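# Move bottle LB from refrigerator bin to bench

## Task

Among the four bottles in the refrigerator's bin, find the one marked LB, lift it out and set it upright on the bench, with the other three still upright inside the refrigerator and the refrigerator door closed at the end. If no bottle is marked LB, remove none, close the door, and press the CALL button on the operator panel until it latches down.

## Robot and tools

ROBOT. Two arms, left_arm and right_arm, each on its own carriage (left_rail and right_rail) sharing one floor track along y at x = 0. left_rail is always the one toward +y. Each arm base sits at x = 0, y = its carriage position_m, z = 0.04 m, facing +x. left_arm's fingers can fold: grip with the outer quarter of the pads, since a grip nearer the palm may be loose or slip; a fingertip pushed into a surface folds easily and hides contact. right_arm's fingers are rigid.

SCENE FRAME (results only). Table top is z = 0, +z up, +x the direction the arms face, +y to their left; the table edge is at x = 0.17 m. Positions in metres, orientation as quaternion wxyz. Gripper frame: fingers point along +z, open and close along y; a camera/block sticks out about 10 cm along the gripper's +x. end_effector_position is the spot between closed pads; fingertips reach 9 to 33 mm past it depending on opening.

execute_actions(actions, cameras). Each action may have "rows" (1 to 15 rows), "steps" (1 to 450 control steps of 1/30 s, default 15, at least the number of rows), "until", and device commands. A row is one flat list of 18 numbers, each in [-1, 1], always for both arms: left dx, dy, dz, rx, ry, rz, gripper position, force_limit, speed, then the same nine for the right arm. The six pose numbers are an offset, not a pose: measured from that arm's Hand target as it stood when the action began, along that Hand target's own axes. 1.0 equals 0.6 m for dx/dy/dz and 180 degrees for rx/ry/rz, which form one rotation vector. Every row counts from the same start, so later rows replace earlier ones rather than adding; a new action starts from the new Hand target, so repeating an offset goes further. After the final row the arm keeps heading to that row's target for the remaining steps. All zeros re-asks for the current Hand target. Gripper position: +1 fully open (140 mm), about -0.8 pads touch, -1 closes until blocked. force_limit -1 to +1 (roughly 14 N to 58 N of pad pressure at the slowest close); speed -1 to +1 (about 30 to 250 mm/s); both start at +1, and faster closes squeeze much harder. Sending 0 is a real command, so resend the previous three gripper numbers to leave a gripper unchanged. Ramp offsets gradually row by row (0.01 per row is 0.18 m/s) to avoid jerks. An empty actions list only reports state and images.

RAILS. Inside an action: {"left_rail": {"position_m": x}} (left -0.8 to 1.5 m, right -1.5 to 0.8 m), optionally speed_m_s (0.01 to 1) and acceleration_factor (0.1 to 1); {"stop": true} brakes. These are absolute places on the track. Then wait with {"steps": n, "until": {"left_rail": {"position_status": ["!=", "moving"]}}}. Conditions use "=", "!=", "<", "<=", ">", ">="; {"all": {"status": "ended"}} and {"any": {"status": "ended"}} also exist. Keep carriages about 0.78 m apart or more. An arm target travels with its carriage, so let the drive finish before aiming at a scene point. Any bad value rejects the whole call.

move(target, speed, blend, stop_force, zero, blocking, cameras). target is one 18-number row or up to 15 such rows, same layout and scale; every row is an offset from the Hand targets at the move's start. speed is path speed in m/s (0.002 to 3.2, default 0.25). blend is corner rounding in m for lists. stop_force (4 to 120 N) ends an arm's path when its wrist sensor feels that push against the motion; leave it out when backing away from contact or when the gripper rotates. zero (with stop_force) rezeros first. blocking=false returns early; then use wait or stop before other motion. The result adds a move: line (done, off_target, held, fault, moving) and limits.

wait(seconds 0 to 10): lets time pass holding commands. stop(): brakes a running move. zoom_image(camera, region [x0, y0, x1, y1], at most 504 by 504 pixels) enlarges part of the latest image from cam_high, cam_low, cam_bench_left, cam_bench_mid, cam_bench_right, cam_left_wrist or cam_right_wrist. zero_wrist_force(arm) subtracts the present wrist reading. finished_scene(scene 1) ends the attempt for good.

RESULTS. Hand target is the pose the next offsets start from. Joint positions list per arm: rail (m), shoulder pan, shoulder lift, elbow, wrist 1, wrist 2, wrist 3 (rad). object_status: 0 moving, 1 blocked while opening, 2 blocked while closing (a grip), 3 reached the command or pads met (maybe empty). position_measured is in counts: 3 open, 139 about 60 mm, 200 about 20 mm, 230 pads together. Wrist force/torque are in the gripper's own axes. Rail position_status: moving, done, contact_stop, time_out, stopped, stopped_with_arm, stopped_for_other_arm, stopped_for_other_carriage; position_answer taken or not_taken. Also reported: pose unreachable, fault lines, MOTOR HOT, motor temperatures.

AVOID. Dropping or releasing a moving bottle, tipping the other three, letting anything leave the table (track and metal strip count as off). Hard impacts on the fridge, door or bench; arms are stiff, so aiming even slightly beyond firm contact can trip a fault (about 150 N, or joint torque limits such as 46.9 N m on wrists), stopping the arm 10 s. Arms touching each other. Holding weight far off-centre or twisting stiff things. Motor overheating from long stretched or blocked holds. Orientation changes per step are clipped to 32 degrees; avoid paths close to an arm's own base.

Each tool is called as a command line: name --argument value for each argument, lists and objects as JSON in quotes; but a table of rows of numbers goes row by row, as --pt "numbers of a row", without its own name.

## Session

execute_actions --actions '[]'

Scene clock: 0.00 s.
left_arm: end_effector_position=(+0.3563, +1.2697, +0.5790) position_measured=3 object_status=3 end_effector_quat_wxyz=(+0.000, +0.000, +1.000, +0.000) | right_arm: end_effector_position=(+0.3563, -1.2742, +0.5790) position_measured=3 object_status=3 end_effector_quat_wxyz=(+0.000, +0.000, +1.000, +0.000)
Joint positions: left_arm=[1.191 -0.281 -2.157 1.821 -1.235 -1.571 -0.28] | right_arm=[-1.353 -0.281 -2.157 1.821 -1.235 -1.571 -0.281]
Joint velocities: within noise
Joint torques (N m): no reading
Motor temperatures (°C): left_arm=[34 34 41 41 29 29] | right_arm=[33 33 33 34 36 33]
Wrist force (N): no reading
Wrist torque (N m): no reading
Wrist force, peak (N): no reading
Hand target: left_arm +0.3563, +1.2697, +0.5790; +0.000, +0.000, +1.000, +0.000 | right_arm +0.3563, -1.2742, +0.5790; +0.000, +0.000, +1.000, +0.000
Tool commands: left_gripper/position=+1.0 left_gripper/force_limit=+1.0 left_gripper/speed=+1.0 right_gripper/position=+1.0 right_gripper/force_limit=+1.0 right_gripper/speed=+1.0
left_rail: position_m=1.191 position_status=done
right_rail: position_m=-1.353 position_status=done

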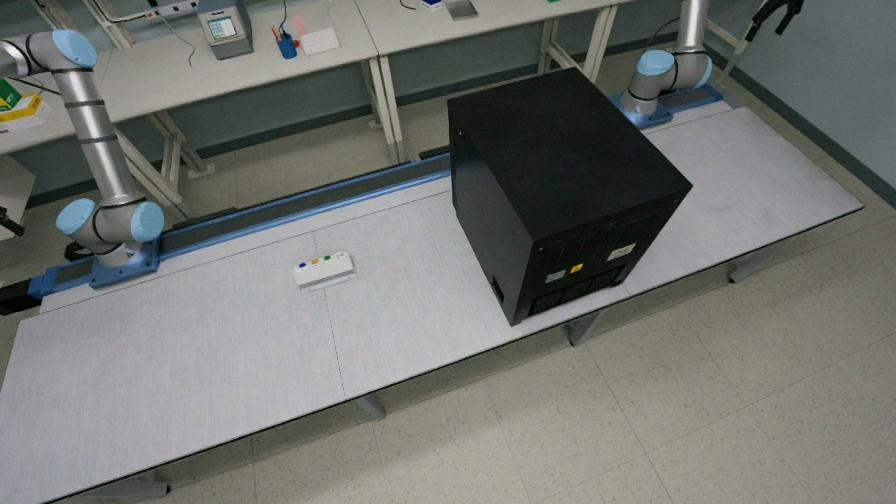

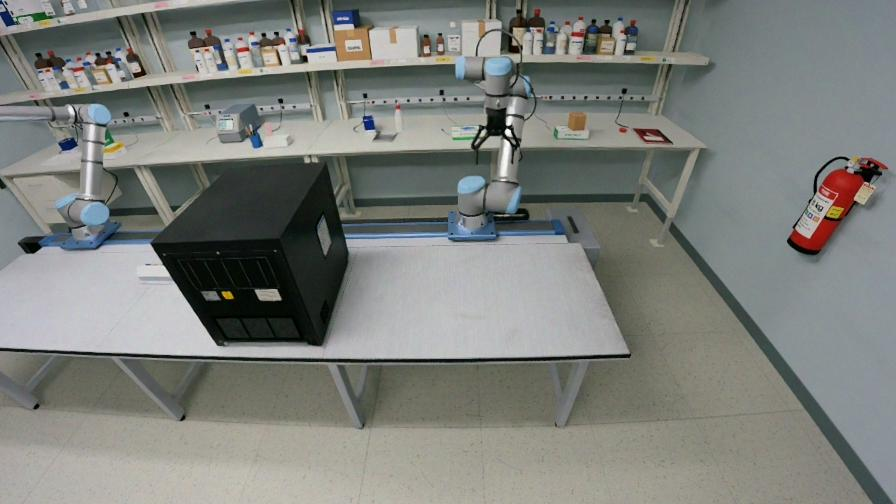

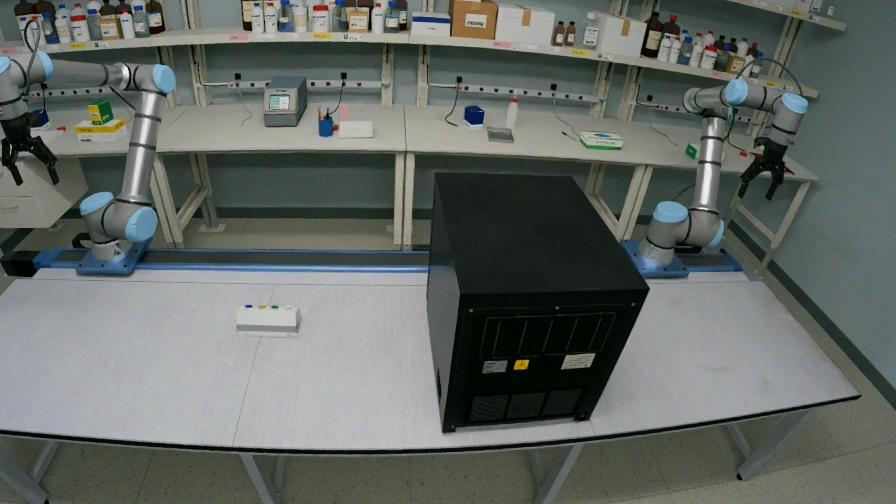

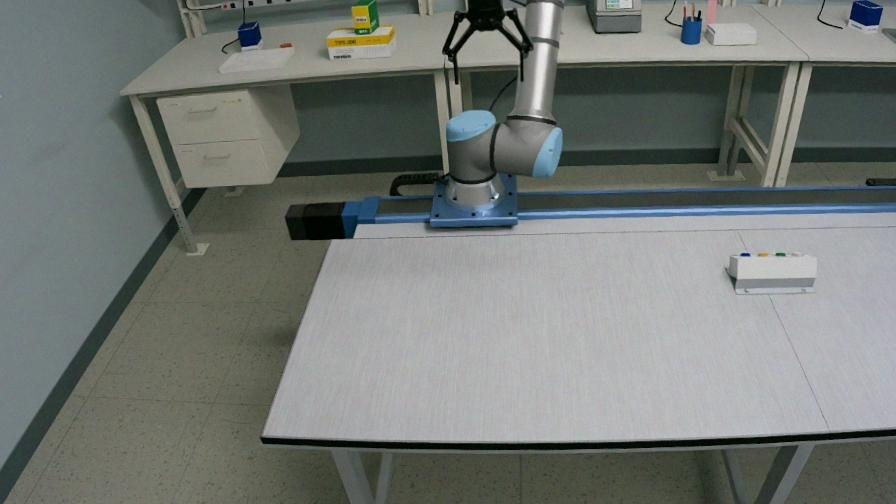

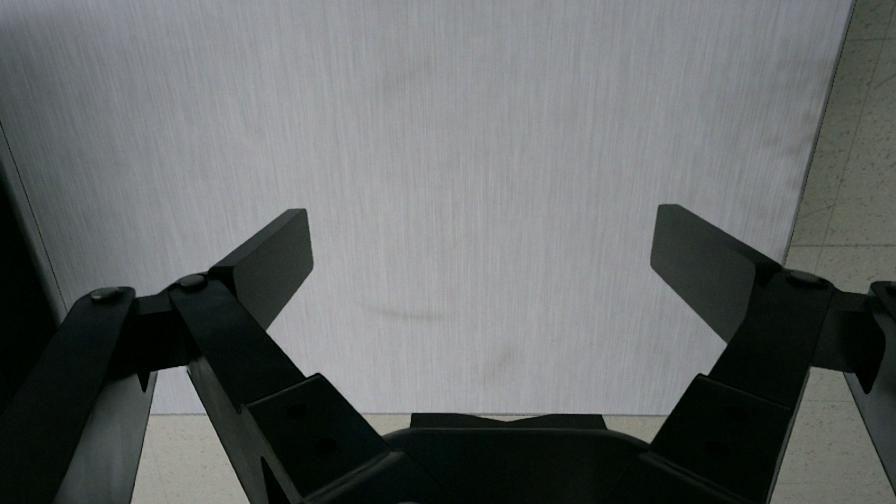

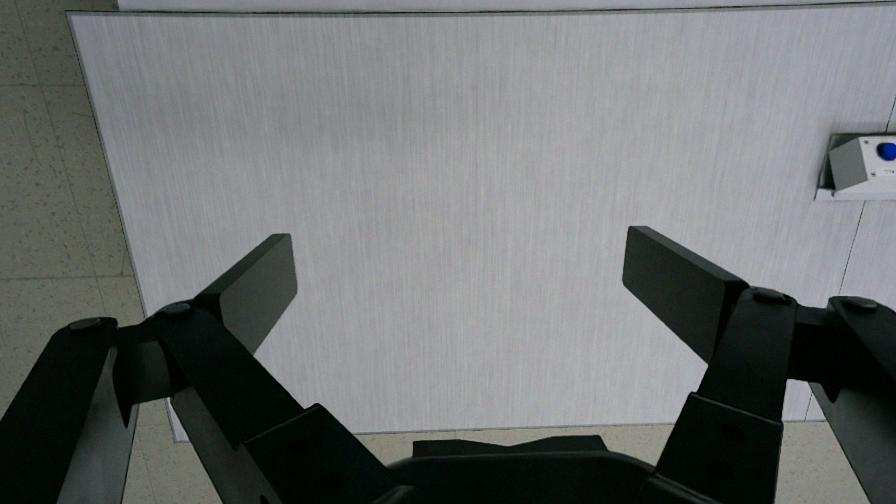

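execute_actions --actions '[{"right_rail":{"position_m":-0.75,"acceleration_factor":0.5},"steps":200,"until":{"right_rail":{"position_status":["!=","moving"]}}}]' --cameras '["cam_right_wrist"]'

move --target '[0,0,0,0,0,0,1,1,1,0.344,0.868,0.05,-0.504,0.291,0.504,1,1,1]' --speed 0.3 --cameras '["cam_right_wrist","cam_bench_mid","cam_high"]'

Scene clock: 37.20 s.
left_arm: end_effector_position=(+0.3563, +1.2697, +0.5790) position_measured=3 object_status=3 end_effector_quat_wxyz=(+0.000, +0.000, +1.000, +0.000) | right_arm: end_effector_position=(+0.3563, -0.6714, +0.5790) position_measured=3 object_status=3 end_effector_quat_wxyz=(+0.000, +0.000, +1.000, +0.000)
Joint positions: left_arm=[1.191 -0.281 -2.157 1.821 -1.235 -1.571 -0.28] | right_arm=[-0.75 -0.281 -2.157 1.821 -1.235 -1.571 -0.28]
Joint torques (N m): left_arm=[-2.54 -2.53 -52.21 -4.51 0.13 -0.24] | right_arm=[-1.97 3.39 -43.86 -5.05 0.32 -0.55]
Wrist force (N): left_arm=[-0.2 0.1 0.1] | right_arm=[0.0 -0.4 0.0]
Wrist torque (N m): left_arm=[0.03 0.05 0.00] | right_arm=[-0.10 0.00 0.00]
Wrist force, peak (N): left_arm=[-0.2 0.8 0.3] | right_arm=[0.2 -1.7 0.2]
Hand target: left_arm +0.3563, +1.2697, +0.5790; +0.000, +0.000, +1.000, +0.000 | right_arm +0.3563, -0.6714, +0.5790; +0.000, +0.000, +1.000, +0.000
Tool commands: left_gripper/position=+1.0 left_gripper/force_limit=+1.0 left_gripper/speed=+1.0 right_gripper/position=+1.0 right_gripper/force_limit=+1.0 right_gripper/speed=+1.0
left_rail: position_m=1.191 position_status=done
right_rail: position_m=-0.750 position_status=done
Images, in order (width x height): cam_right_wrist 896x504.

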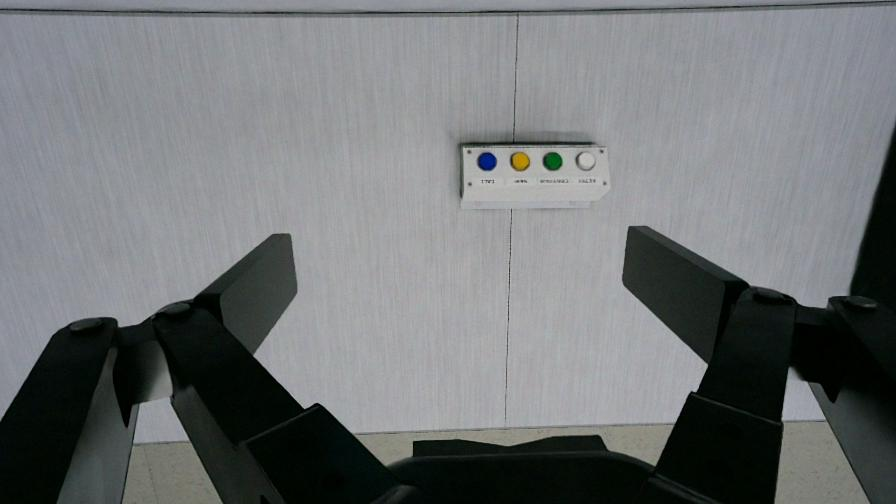

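Scene clock: 44.27 s.
left_arm: end_effector_position=(+0.3563, +1.2697, +0.5790) position_measured=3 object_status=3 end_effector_quat_wxyz=(+0.000, +0.000, +1.000, +0.000) | right_arm: end_effector_position=(+0.1499, -0.1506, +0.5490) position_measured=3 object_status=3 end_effector_quat_wxyz=(-0.354, +0.612, +0.354, +0.612)
Joint positions: left_arm=[1.191 -0.281 -2.157 1.821 -1.235 -1.571 -0.28] | right_arm=[-0.75 -0.897 -3.132 2.247 0.884 -0.373 0]
Joint torques (N m): left_arm=[0.29 -0.75 -53.08 -4.36 0.19 0.02] | right_arm=[-14.95 51.52 -14.55 4.7 -2.86 -3.13]
Wrist force (N): left_arm=[0.0 0.0 0.2] | right_arm=[1.9 1.3 1.7]
Wrist torque (N m): left_arm=[0.00 0.01 0.00] | right_arm=[0.32 -0.38 0.11]
Wrist force, peak (N): left_arm=[0.2 0.3 0.8] | right_arm=[2.3 -0.1 3.1]
Hand target: left_arm +0.3563, +1.2697, +0.5790; +0.000, +0.000, +1.000, +0.000 | right_arm +0.1499, -0.1506, +0.5490; -0.354, +0.612, +0.354, +0.612
Off the commanded pose: left_arm 0.000 m, 0 deg | right_arm 0.000 m, 0 deg.
left_rail: position_m=1.191 position_status=done
right_rail: position_m=-0.750 position_status=done
shoulder posture changed (right arm): the wrist came as close to joint 2's axis as it can, and the arm is now in the other of its two shoulder postures.
move: done
Images, in order (width x height): cam_high 896x504, cam_bench_mid 896x504, cam_right_wrist 896x504.

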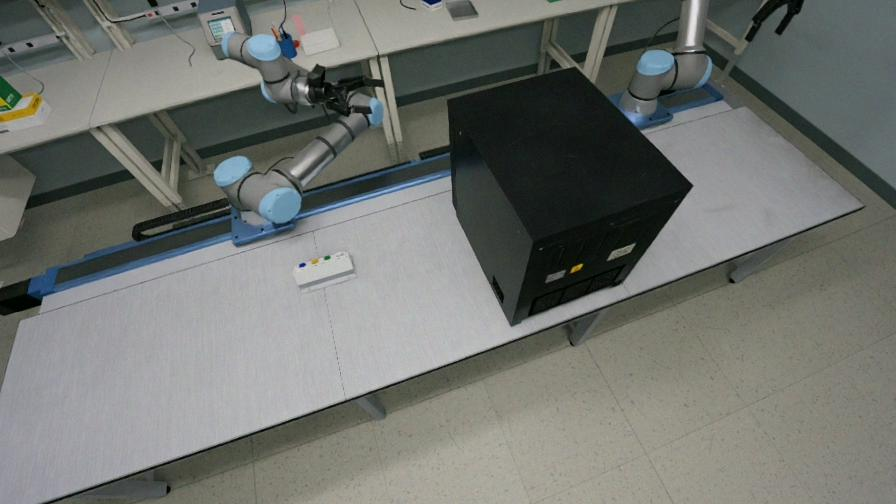

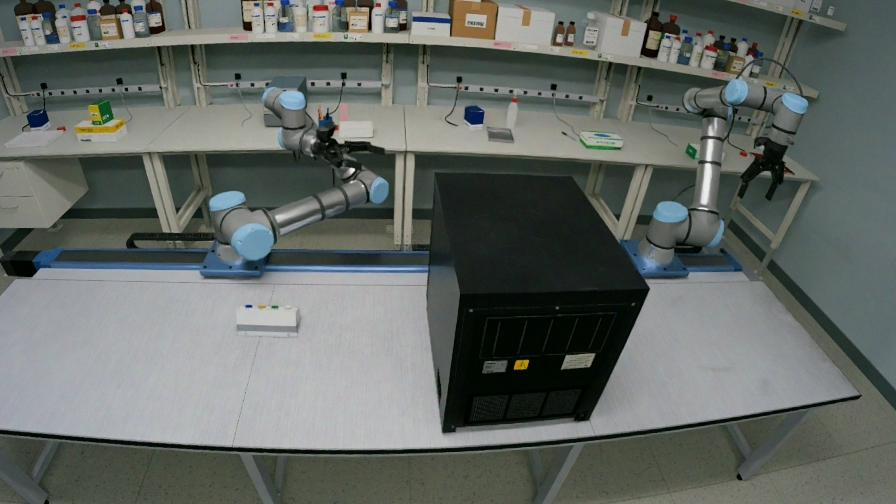

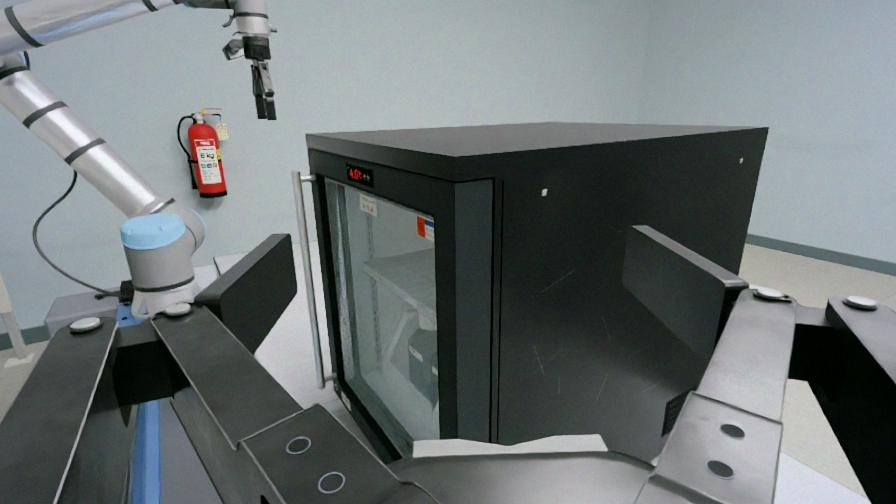

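zoom_image --camera "cam_right_wrist" --region '[280, 120, 530, 460]'

Scaled by 1.482 from the camera's 896x504 image, which has a finer 1280x720 frame.

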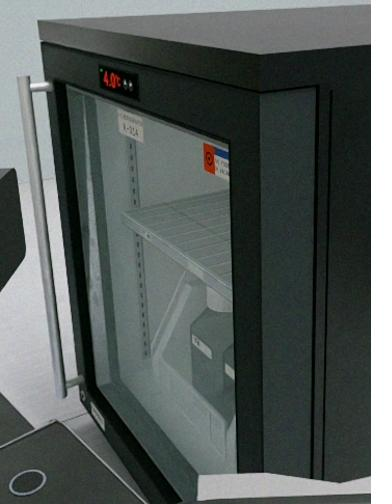

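execute_actions --actions '[{"left_rail":{"position_m":1.35,"acceleration_factor":0.5},"steps":200,"until":{"left_rail":{"position_status":["!=","moving"]}}}]' --cameras '[]'

move --target '[0,-0.4,0.05,0,0,0,1,1,1,0,0,0,0,0,0,1,1,1]' --speed 0.4 --cameras '[]'

move --target '[0.344,-0.73,0,0.504,0.291,-0.504,1,1,1,0,0,0,0,0,0,1,1,1]' --speed 0.3

Scene clock: 84.40 s.
left_arm: end_effector_position=(+0.3563, +1.4286, +0.5790) position_measured=3 object_status=3 end_effector_quat_wxyz=(+0.000, +0.000, +1.000, +0.000) | right_arm: end_effector_position=(+0.1499, -0.1506, +0.5490) position_measured=3 object_status=3 end_effector_quat_wxyz=(-0.354, +0.612, +0.354, +0.612)
Joint positions: left_arm=[1.35 -0.281 -2.157 1.821 -1.235 -1.571 -0.28] | right_arm=[-0.75 -0.897 -3.132 2.247 0.884 -0.373 0]
Joint torques (N m): left_arm=[-1.49 0.6 -54.03 -4.68 0.41 -0.31] | right_arm=[-11.69 48.79 -14.59 4.26 -2.04 -2.9]
Wrist force (N): left_arm=[-0.1 -0.1 -0.1] | right_arm=[1.8 1.1 1.8]
Wrist torque (N m): left_arm=[-0.03 0.03 0.00] | right_arm=[0.28 -0.36 0.10]
Wrist force, peak (N): left_arm=[-0.1 1.4 0.4] | right_arm=[2.3 1.2 2.0]
Hand target: left_arm +0.3563, +1.4286, +0.5790; +0.000, +0.000, +1.000, +0.000 | right_arm +0.1499, -0.1506, +0.5490; -0.354, +0.612, +0.354, +0.612
Tool commands: left_gripper/position=+1.0 left_gripper/force_limit=+1.0 left_gripper/speed=+1.0 right_gripper/position=+1.0 right_gripper/force_limit=+1.0 right_gripper/speed=+1.0
Off the commanded pose: left_arm 0.000 m, 0 deg | right_arm 0.000 m, 0 deg.
left_rail: position_m=1.350 position_status=done
right_rail: position_m=-0.750 position_status=done
No camera images: "cameras" was empty.

Scene clock: 85.77 s.
left_arm: end_effector_position=(+0.3563, +1.1887, +0.5490) position_measured=3 object_status=3 end_effector_quat_wxyz=(+0.000, +0.000, +1.000, +0.000) | right_arm: end_effector_position=(+0.1499, -0.1506, +0.5490) position_measured=3 object_status=3 end_effector_quat_wxyz=(-0.354, +0.612, +0.354, +0.612)
Joint positions: left_arm=[1.35 -0.887 -2.124 1.863 -1.31 -1.571 -0.887] | right_arm=[-0.75 -0.897 -3.132 2.247 0.884 -0.373 0]
Joint torques (N m): left_arm=[-21.07 10.73 -60.64 -7.7 2.46 -3.13] | right_arm=[-12.38 51.8 -15.2 4.21 -2.52 -3.31]
Wrist force (N): left_arm=[0.0 0.0 0.3] | right_arm=[2.2 1.1 1.7]
Wrist torque (N m): left_arm=[0.01 -0.02 0.24] | right_arm=[0.26 -0.45 0.10]
Wrist force, peak (N): left_arm=[0.5 -3.3 0.6] | right_arm=[2.4 1.4 1.8]
Hand target: left_arm +0.3563, +1.1886, +0.5490; +0.000, +0.000, +1.000, +0.000 | right_arm +0.1499, -0.1506, +0.5490; -0.354, +0.612, +0.354, +0.612
Off the commanded pose: left_arm 0.000 m, 0 deg | right_arm 0.000 m, 0 deg.
left_rail: position_m=1.350 position_status=done
right_rail: position_m=-0.750 position_status=done
move: done
No camera images: "cameras" was empty.

Scene clock: 90.87 s.
left_arm: end_effector_position=(+0.1499, +0.7506, +0.5490) position_measured=3 object_status=3 end_effector_quat_wxyz=(+0.354, +0.612, -0.354, +0.612) | right_arm: end_effector_position=(+0.1499, -0.1506, +0.5490) position_measured=3 object_status=3 end_effector_quat_wxyz=(-0.354, +0.612, +0.354, +0.612)
Joint positions: left_arm=[1.35 -2.245 -1.867 2.588 -3.863 -0.373 -3.142] | right_arm=[-0.75 -0.897 -3.132 2.247 0.884 -0.373 0]
Joint torques (N m): left_arm=[18.32 7.92 -46.03 -3.42 2.24 1.3] | right_arm=[-13.59 52.64 -15.32 3.91 -2.57 -2.73]
Wrist force (N): left_arm=[0.8 -1.1 2.4] | right_arm=[1.8 1.1 1.9]
Wrist torque (N m): left_arm=[-0.13 -0.31 -0.22] | right_arm=[0.28 -0.37 0.10]
Wrist force, peak (N): left_arm=[1.0 -1.2 2.5] | right_arm=[2.2 1.5 2.1]
Hand target: left_arm +0.1499, +0.7506, +0.5490; +0.354, +0.612, -0.354, +0.612 | right_arm +0.1499, -0.1506, +0.5490; -0.354, +0.612, +0.354, +0.612
Off the commanded pose: left_arm 0.000 m, 0 deg | right_arm 0.000 m, 0 deg.
left_rail: position_m=1.350 position_status=done
right_rail: position_m=-0.750 position_status=done
move: done

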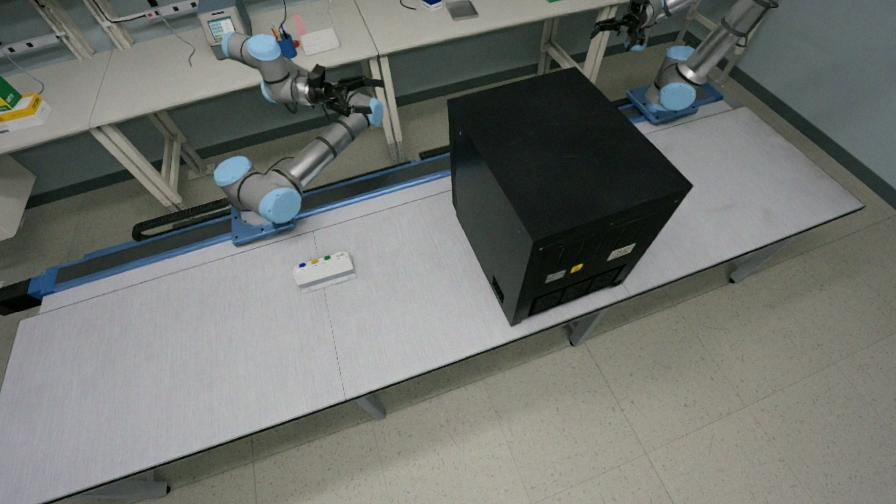

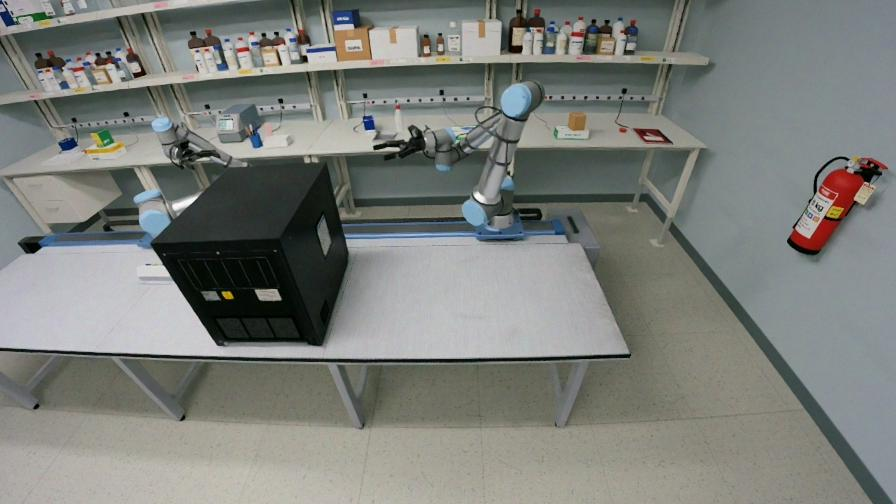

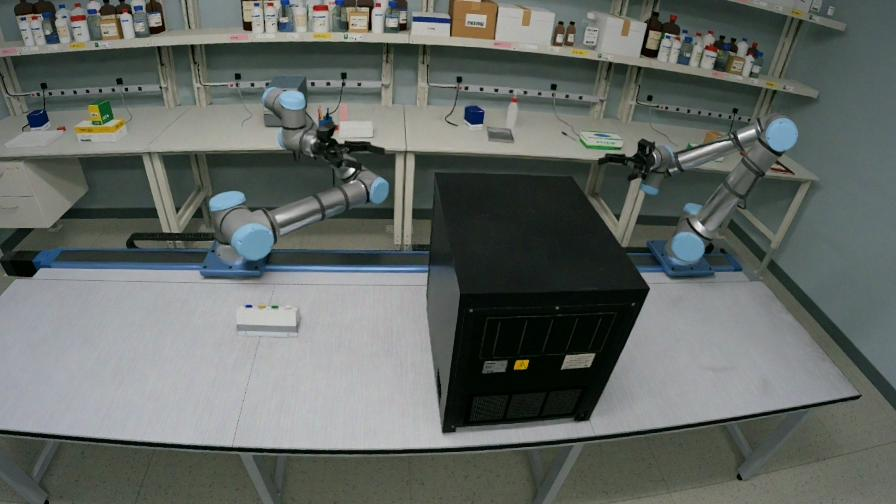

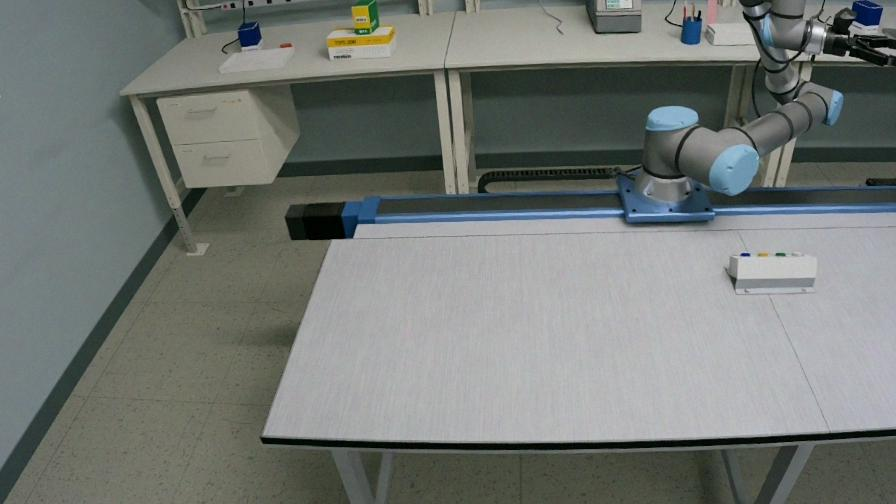

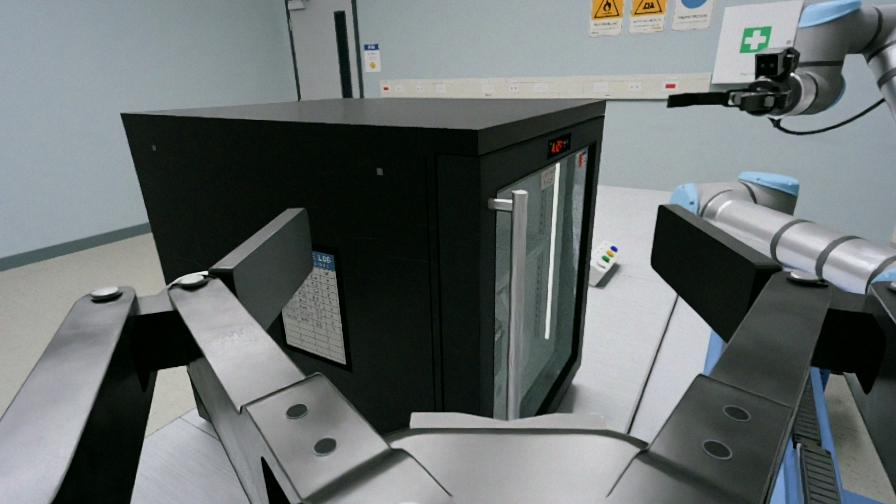

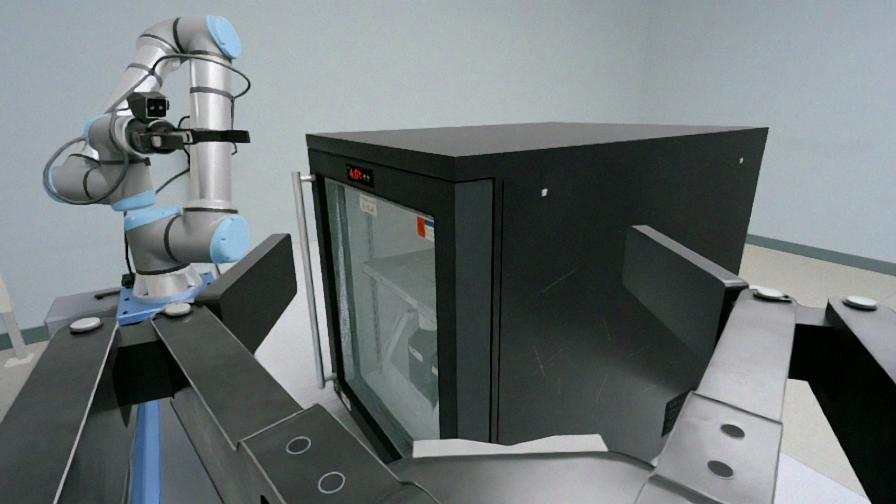

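move --target '[-0.365,0.357,0.2856,0.333,0,0,1,1,1,0,0,0,0,0,0,1,1,1]' --speed 0.25 --cameras '["cam_left_wrist","cam_right_wrist"]'

Scene clock: 150.70 s.
left_arm: end_effector_position=(+0.0501, +0.4951, +0.3300) position_measured=3 object_status=3 end_effector_quat_wxyz=(+0.000, +0.707, -0.001, +0.707) | right_arm: end_effector_position=(+0.1499, -0.1506, +0.5490) position_measured=3 object_status=3 end_effector_quat_wxyz=(-0.354, +0.612, +0.354, +0.612)
Joint positions: left_arm=[1.35 -2.093 -0.684 1.453 -3.911 0.521 -3.142] | right_arm=[-0.75 -0.897 -3.132 2.247 0.884 -0.373 0]
Joint torques (N m): left_arm=[19.25 -94.53 -39.83 3.85 1.52 2.29] | right_arm=[-8.94 53.13 -15.09 4.38 -2.51 -2.63]
Wrist force (N): left_arm=[1.1 -1.2 2.2] | right_arm=[2.1 1.0 1.8]
Wrist torque (N m): left_arm=[-0.16 -0.38 -0.23] | right_arm=[0.25 -0.43 0.10]
Wrist force, peak (N): left_arm=[1.9 -2.9 1.8] | right_arm=[2.2 1.1 2.1]
Hand target: left_arm +0.0501, +0.4950, +0.3300; +0.000, +0.707, +0.000, +0.707 | right_arm +0.1499, -0.1506, +0.5490; -0.354, +0.612, +0.354, +0.612
Off the commanded pose: left_arm 0.000 m, 0 deg | right_arm 0.000 m, 0 deg.
left_rail: position_m=1.350 position_status=done
right_rail: position_m=-0.750 position_status=done
move: done
Images, in order (width x height): cam_left_wrist 896x504, cam_right_wrist 896x504.

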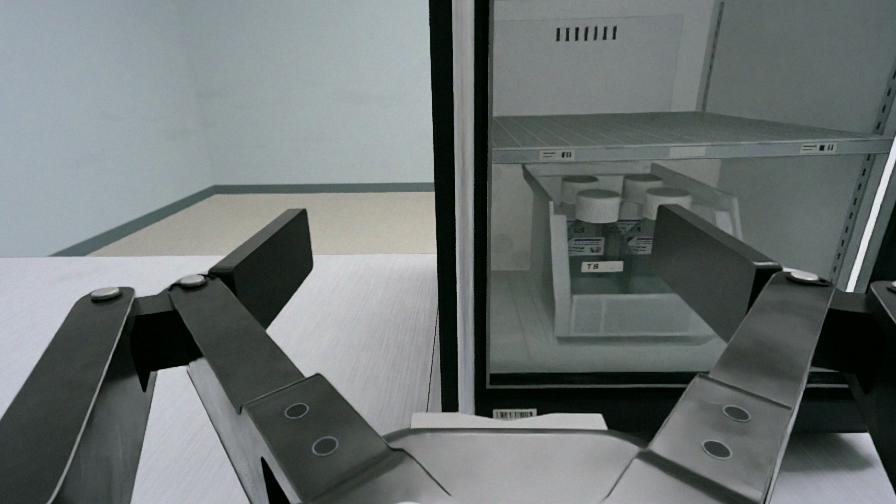

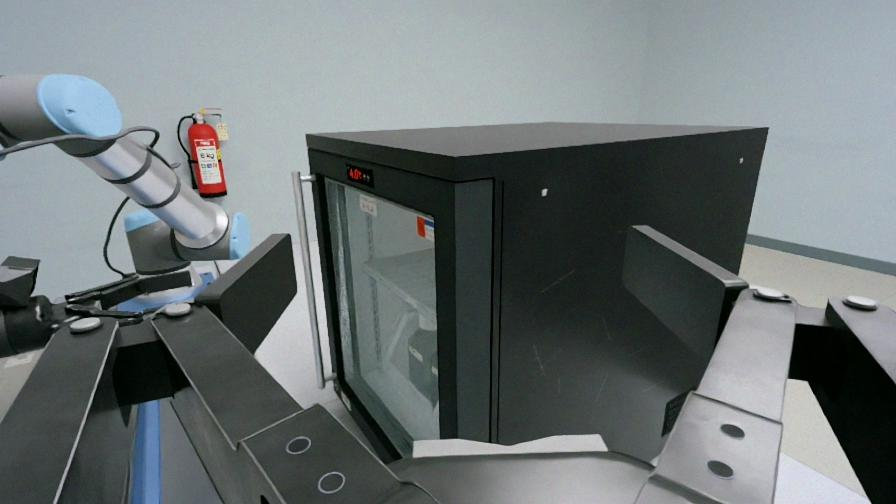

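zoom_image --camera "cam_left_wrist" --region '[420, 120, 780, 360]'

Scaled by 1.400 from the camera's 896x504 image, which has a finer 1280x720 frame.

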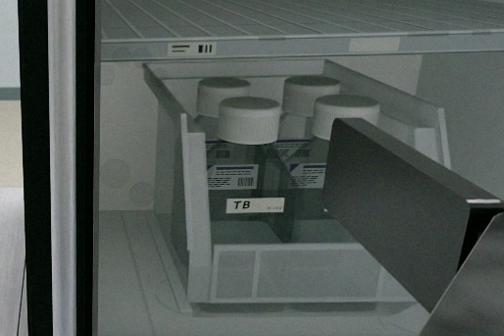

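move --target '[0,0.0167,0.258,0,0,0,1,1,1,0,0,0,0,0,0,1,1,1]' --speed 0.12 --stop_force 15 --cameras '["cam_left_wrist","cam_right_wrist"]'

Scene clock: 160.40 s.
left_arm: end_effector_position=(+0.2049, +0.4849, +0.3300) position_measured=3 object_status=3 end_effector_quat_wxyz=(+0.000, +0.707, +0.000, +0.707) | right_arm: end_effector_position=(+0.1499, -0.1506, +0.5490) position_measured=3 object_status=3 end_effector_quat_wxyz=(-0.354, +0.612, +0.354, +0.612)
Joint positions: left_arm=[1.35 -1.927 -0.716 1.523 -3.948 0.355 -3.142] | right_arm=[-0.75 -0.897 -3.132 2.247 0.884 -0.373 0]
Joint torques (N m): left_arm=[18.48 -123.68 -26.12 -1.31 -2.75 -2.53] | right_arm=[-8.87 53.06 -14.31 4.3 -2.28 -2.46]
Wrist force (N): left_arm=[1.1 -1.2 2.0] | right_arm=[1.9 1.1 1.8]
Wrist torque (N m): left_arm=[-0.15 -0.35 -0.23] | right_arm=[0.28 -0.39 0.10]
Wrist force, peak (N): left_arm=[1.1 -0.9 3.6] | right_arm=[2.0 1.5 2.0]
Hand target: left_arm +0.2049, +0.4849, +0.3300; +0.000, +0.707, +0.000, +0.707 | right_arm +0.1499, -0.1506, +0.5490; -0.354, +0.612, +0.354, +0.612
Off the commanded pose: left_arm 0.000 m, 0 deg | right_arm 0.000 m, 0 deg.
left_rail: position_m=1.350 position_status=done
right_rail: position_m=-0.750 position_status=done
move: done
Images, in order (width x height): cam_left_wrist 896x504, cam_right_wrist 896x504.

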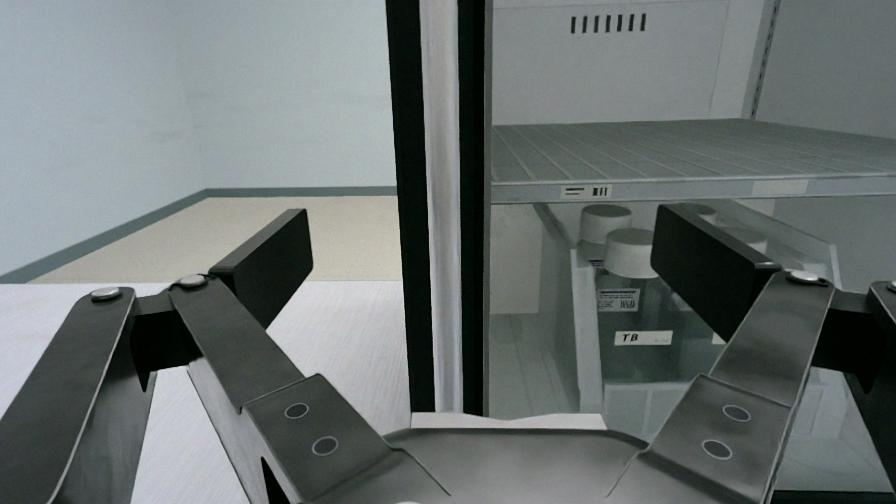

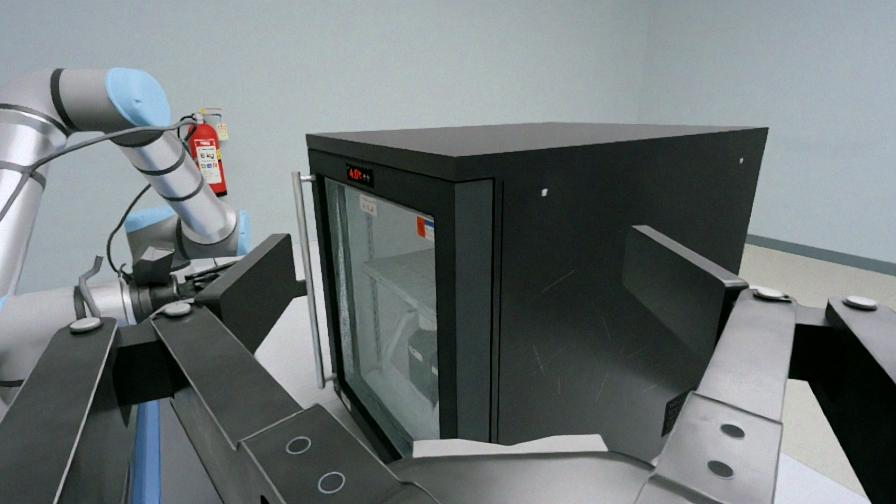

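move --target '[0,-0.0217,0,0,0,0,1,1,1,0,0,0,0,0,0,1,1,1]' --speed 0.1 --cameras '[]'

execute_actions --actions '[{"rows":[[0,0,0,0,0,0,-1,-0.5,-1,0,0,0,0,0,0,1,1,1]],"steps":150}]' --cameras '["cam_left_wrist","cam_right_wrist"]'

Scene clock: 173.60 s.
left_arm: end_effector_position=(+0.2049, +0.4978, +0.3300) position_measured=3 object_status=3 end_effector_quat_wxyz=(+0.000, +0.707, +0.000, +0.707) | right_arm: end_effector_position=(+0.1499, -0.1506, +0.5490) position_measured=3 object_status=3 end_effector_quat_wxyz=(-0.354, +0.612, +0.354, +0.612)
Joint positions: left_arm=[1.35 -1.932 -0.73 1.554 -3.965 0.36 -3.142] | right_arm=[-0.75 -0.897 -3.132 2.247 0.884 -0.373 0]
Joint torques (N m): left_arm=[-17.82 -120.7 -23.9 -1.71 2.45 -2.03] | right_arm=[-7.75 50.05 -14.27 4.42 -2.29 -2.88]
Wrist force (N): left_arm=[1.1 -0.8 2.1] | right_arm=[1.9 1.0 2.0]
Wrist torque (N m): left_arm=[-0.06 -0.36 -0.23] | right_arm=[0.25 -0.39 0.10]
Wrist force, peak (N): left_arm=[1.5 -1.2 2.5] | right_arm=[2.1 1.2 2.3]
Hand target: left_arm +0.2049, +0.4979, +0.3300; +0.000, +0.707, +0.000, +0.707 | right_arm +0.1499, -0.1506, +0.5490; -0.354, +0.612, +0.354, +0.612
Off the commanded pose: left_arm 0.000 m, 0 deg | right_arm 0.000 m, 0 deg.
left_rail: position_m=1.350 position_status=done
right_rail: position_m=-0.750 position_status=done
move: done
No camera images: "cameras" was empty.

Scene clock: 178.80 s.
left_arm: end_effector_position=(+0.2049, +0.4979, +0.3300) position_measured=208 object_status=2 end_effector_quat_wxyz=(+0.000, +0.707, +0.000, +0.707) | right_arm: end_effector_position=(+0.1499, -0.1506, +0.5490) position_measured=3 object_status=3 end_effector_quat_wxyz=(-0.354, +0.612, +0.354, +0.612)
Joint positions: left_arm=[1.35 -1.932 -0.731 1.555 -3.965 0.36 -3.142] | right_arm=[-0.75 -0.897 -3.132 2.247 0.884 -0.373 0]
Joint torques (N m): left_arm=[-15.31 -96.2 -48.21 5.17 -17.64 1.14] | right_arm=[-7.42 50.53 -14.1 4.15 -2.51 -3.09]
Wrist force (N): left_arm=[7.6 -38.7 -10.5] | right_arm=[2.0 1.4 2.1]
Wrist torque (N m): left_arm=[1.64 -0.24 -0.19] | right_arm=[0.33 -0.41 0.10]
Wrist force, peak (N): left_arm=[7.5 -38.8 -10.8] | right_arm=[2.3 1.3 2.1]
Hand target: left_arm +0.2049, +0.4979, +0.3300; +0.000, +0.707, +0.000, +0.707 | right_arm +0.1499, -0.1506, +0.5490; -0.354, +0.612, +0.354, +0.612
Off the commanded pose: left_arm 0.000 m, 0 deg | right_arm 0.000 m, 0 deg.
left_rail: position_m=1.350 position_status=done
right_rail: position_m=-0.750 position_status=done
Images, in order (width x height): cam_left_wrist 896x504, cam_right_wrist 896x504.

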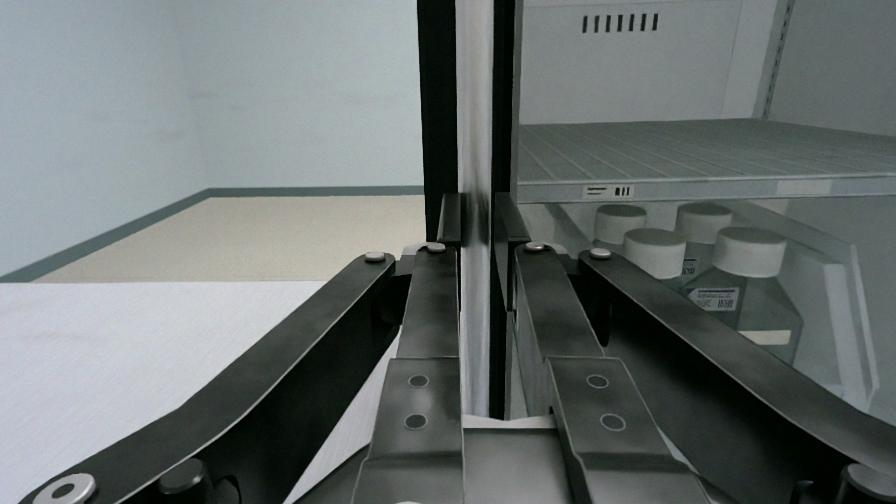

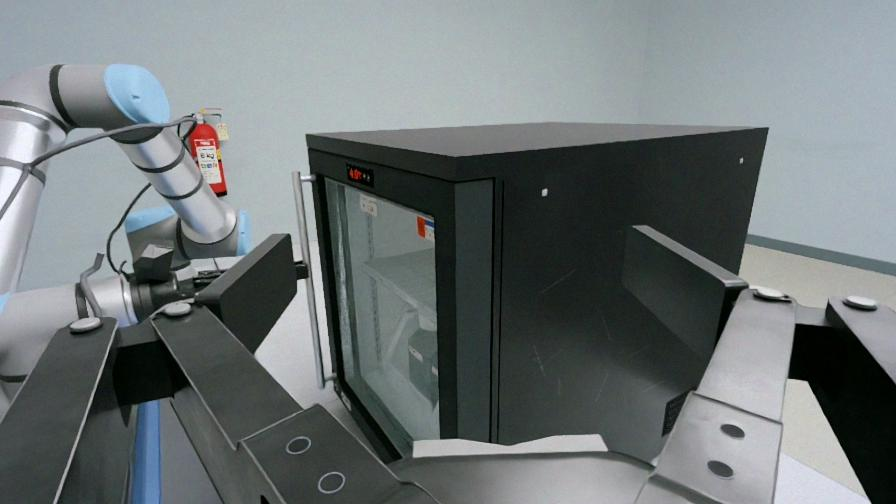

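move --pt "0 0.0037 -0.0677 0.014 0 0 -1 -0.5 -1 0 0 0 0 0 0 1 1 1" --pt "0 0.028 -0.160 0.033 0 0 -1 -0.5 -1 0 0 0 0 0 0 1 1 1" --pt "0 0.0693 -0.262 0.0556 0 0 -1 -0.5 -1 0 0 0 0 0 0 1 1 1" --speed 0.08 --blend '[0.01,0.01,0]' --cameras '["cam_left_wrist","cam_right_wrist"]'

Scene clock: 195.30 s.
left_arm: end_effector_position=(+0.0477, +0.4566, +0.3300) position_measured=231 object_status=3 end_effector_quat_wxyz=(-0.061, +0.704, +0.061, +0.705) | right_arm: end_effector_position=(+0.1499, -0.1506, +0.5490) position_measured=3 object_status=3 end_effector_quat_wxyz=(-0.354, +0.612, +0.354, +0.612)
Joint positions: left_arm=[1.35 -2.04 -0.563 1.195 -3.773 0.643 -3.142] | right_arm=[-0.75 -0.897 -3.132 2.247 0.884 -0.373 0]
Joint torques (N m): left_arm=[-16.17 -101.74 -45.15 4.61 1.94 -1.07] | right_arm=[-4.72 53.31 -14.94 3.72 -2.24 -2.97]
Wrist force (N): left_arm=[3.3 -1.5 3.2] | right_arm=[1.8 1.3 1.6]
Wrist torque (N m): left_arm=[-0.19 -0.92 -0.22] | right_arm=[0.31 -0.35 0.10]
Wrist force, peak (N): left_arm=[7.6 -39.6 -9.0] | right_arm=[2.3 1.2 1.9]
Hand target: left_arm +0.0477, +0.4565, +0.3300; -0.061, +0.704, +0.061, +0.705 | right_arm +0.1499, -0.1506, +0.5490; -0.354, +0.612, +0.354, +0.612
Off the commanded pose: left_arm 0.000 m, 0 deg | right_arm 0.000 m, 0 deg.
left_rail: position_m=1.350 position_status=done
right_rail: position_m=-0.750 position_status=done
move: done
Images, in order (width x height): cam_left_wrist 896x504, cam_right_wrist 896x504.

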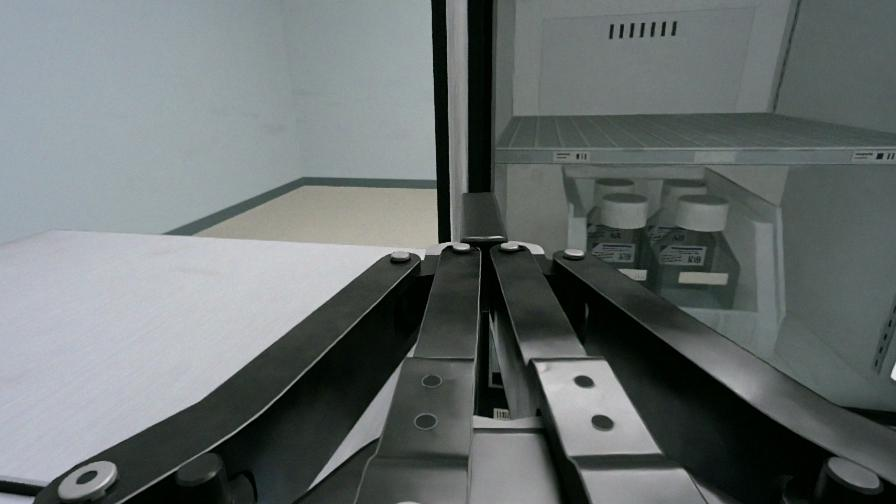

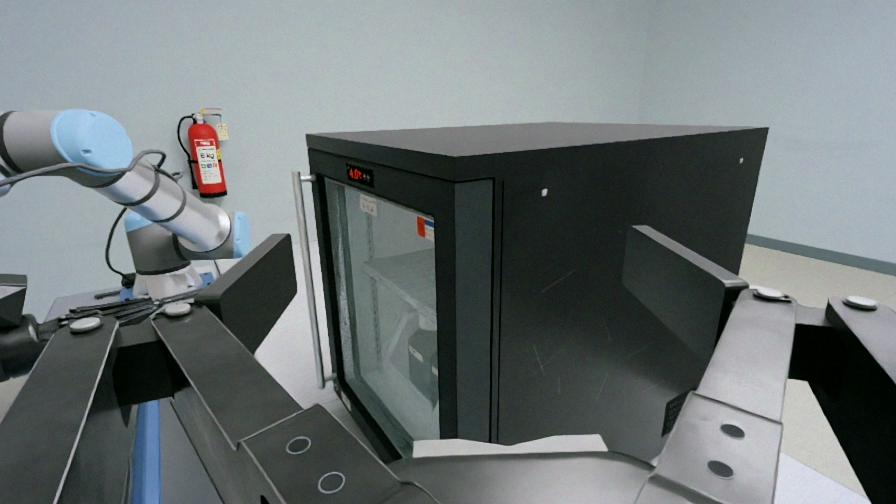

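move --target '[0,-0.029,0.271,-0.0556,0,0,0.3,0.5,0,0,0,0,0,0,0,1,1,1]' --speed 0.12 --stop_force 20 --cameras '["cam_left_wrist"]'

execute_actions --actions '[{"rows":[[0,0,0,0,0,0,-1,0.6,-1,0,0,0,0,0,0,1,1,1]],"steps":130}]' --cameras '["cam_left_wrist"]'

Scene clock: 202.80 s.
left_arm: end_effector_position=(+0.2048, +0.5017, +0.3300) position_measured=91 object_status=3 end_effector_quat_wxyz=(+0.000, +0.707, +0.000, +0.707) | right_arm: end_effector_position=(+0.1499, -0.1506, +0.5490) position_measured=3 object_status=3 end_effector_quat_wxyz=(-0.354, +0.612, +0.354, +0.612)
Joint positions: left_arm=[1.35 -1.934 -0.735 1.564 -3.97 0.362 -3.142] | right_arm=[-0.75 -0.897 -3.132 2.247 0.884 -0.373 0]
Joint torques (N m): left_arm=[19.74 -122.8 -24.75 -1.68 -2.94 2.57] | right_arm=[-8 52.74 -15.6 4.22 -2.26 -3.54]
Wrist force (N): left_arm=[3.3 -1.5 3.5] | right_arm=[1.8 1.2 1.9]
Wrist torque (N m): left_arm=[-0.21 -0.90 -0.11] | right_arm=[0.29 -0.38 0.10]
Wrist force, peak (N): left_arm=[3.4 -2.1 4.9] | right_arm=[2.1 1.2 2.2]
Hand target: left_arm +0.2048, +0.5017, +0.3300; +0.000, +0.707, +0.000, +0.707 | right_arm +0.1499, -0.1506, +0.5490; -0.354, +0.612, +0.354, +0.612
Off the commanded pose: left_arm 0.000 m, 0 deg | right_arm 0.000 m, 0 deg.
left_rail: position_m=1.350 position_status=done
right_rail: position_m=-0.750 position_status=done
move: done
Images, in order (width x height): cam_left_wrist 896x504.

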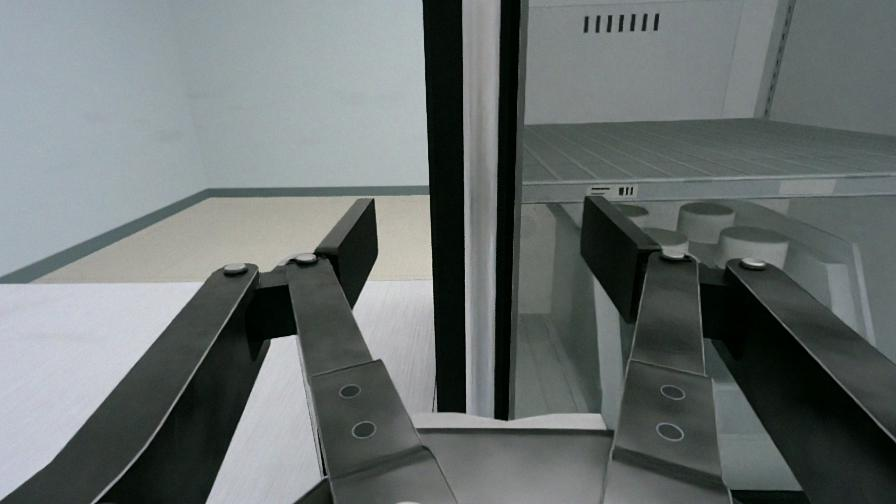

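Scene clock: 207.33 s.
left_arm: end_effector_position=(+0.2048, +0.5017, +0.3300) position_measured=215 object_status=2 end_effector_quat_wxyz=(+0.000, +0.707, +0.000, +0.707) | right_arm: end_effector_position=(+0.1499, -0.1506, +0.5490) position_measured=3 object_status=3 end_effector_quat_wxyz=(-0.354, +0.612, +0.354, +0.612)
Joint positions: left_arm=[1.35 -1.934 -0.735 1.564 -3.97 0.362 -3.142] | right_arm=[-0.75 -0.897 -3.132 2.247 0.884 -0.373 0]
Joint torques (N m): left_arm=[20.7 -119.16 -26.16 -0.97 13.41 2.48] | right_arm=[-5.58 52.97 -14.28 4.15 -2.15 -2.95]
Wrist force (N): left_arm=[1.6 26.0 -19.3] | right_arm=[2.1 1.0 1.9]
Wrist torque (N m): left_arm=[-1.54 -0.99 -0.16] | right_arm=[0.25 -0.42 0.10]
Wrist force, peak (N): left_arm=[1.5 26.4 -19.9] | right_arm=[2.2 1.2 2.0]
Hand target: left_arm +0.2048, +0.5017, +0.3300; +0.000, +0.707, +0.000, +0.707 | right_arm +0.1499, -0.1506, +0.5490; -0.354, +0.612, +0.354, +0.612
Off the commanded pose: left_arm 0.000 m, 0 deg | right_arm 0.000 m, 0 deg.
left_rail: position_m=1.350 position_status=done
right_rail: position_m=-0.750 position_status=done
Images, in order (width x height): cam_left_wrist 896x504.

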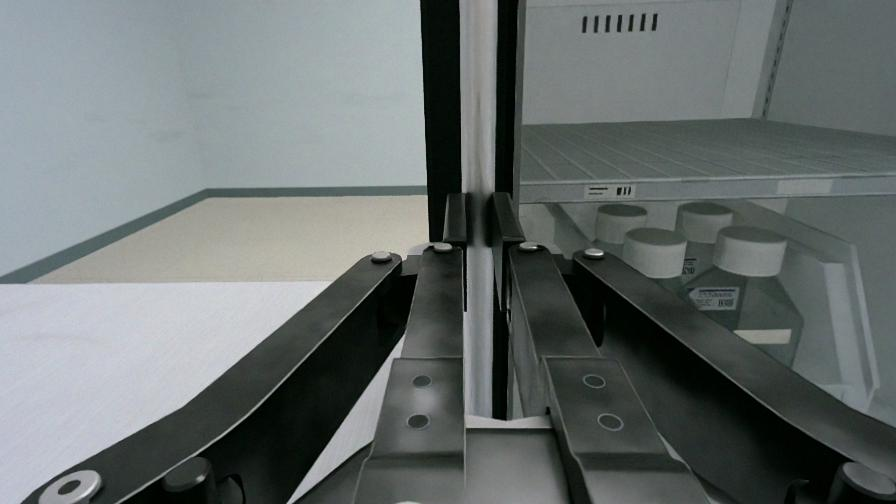

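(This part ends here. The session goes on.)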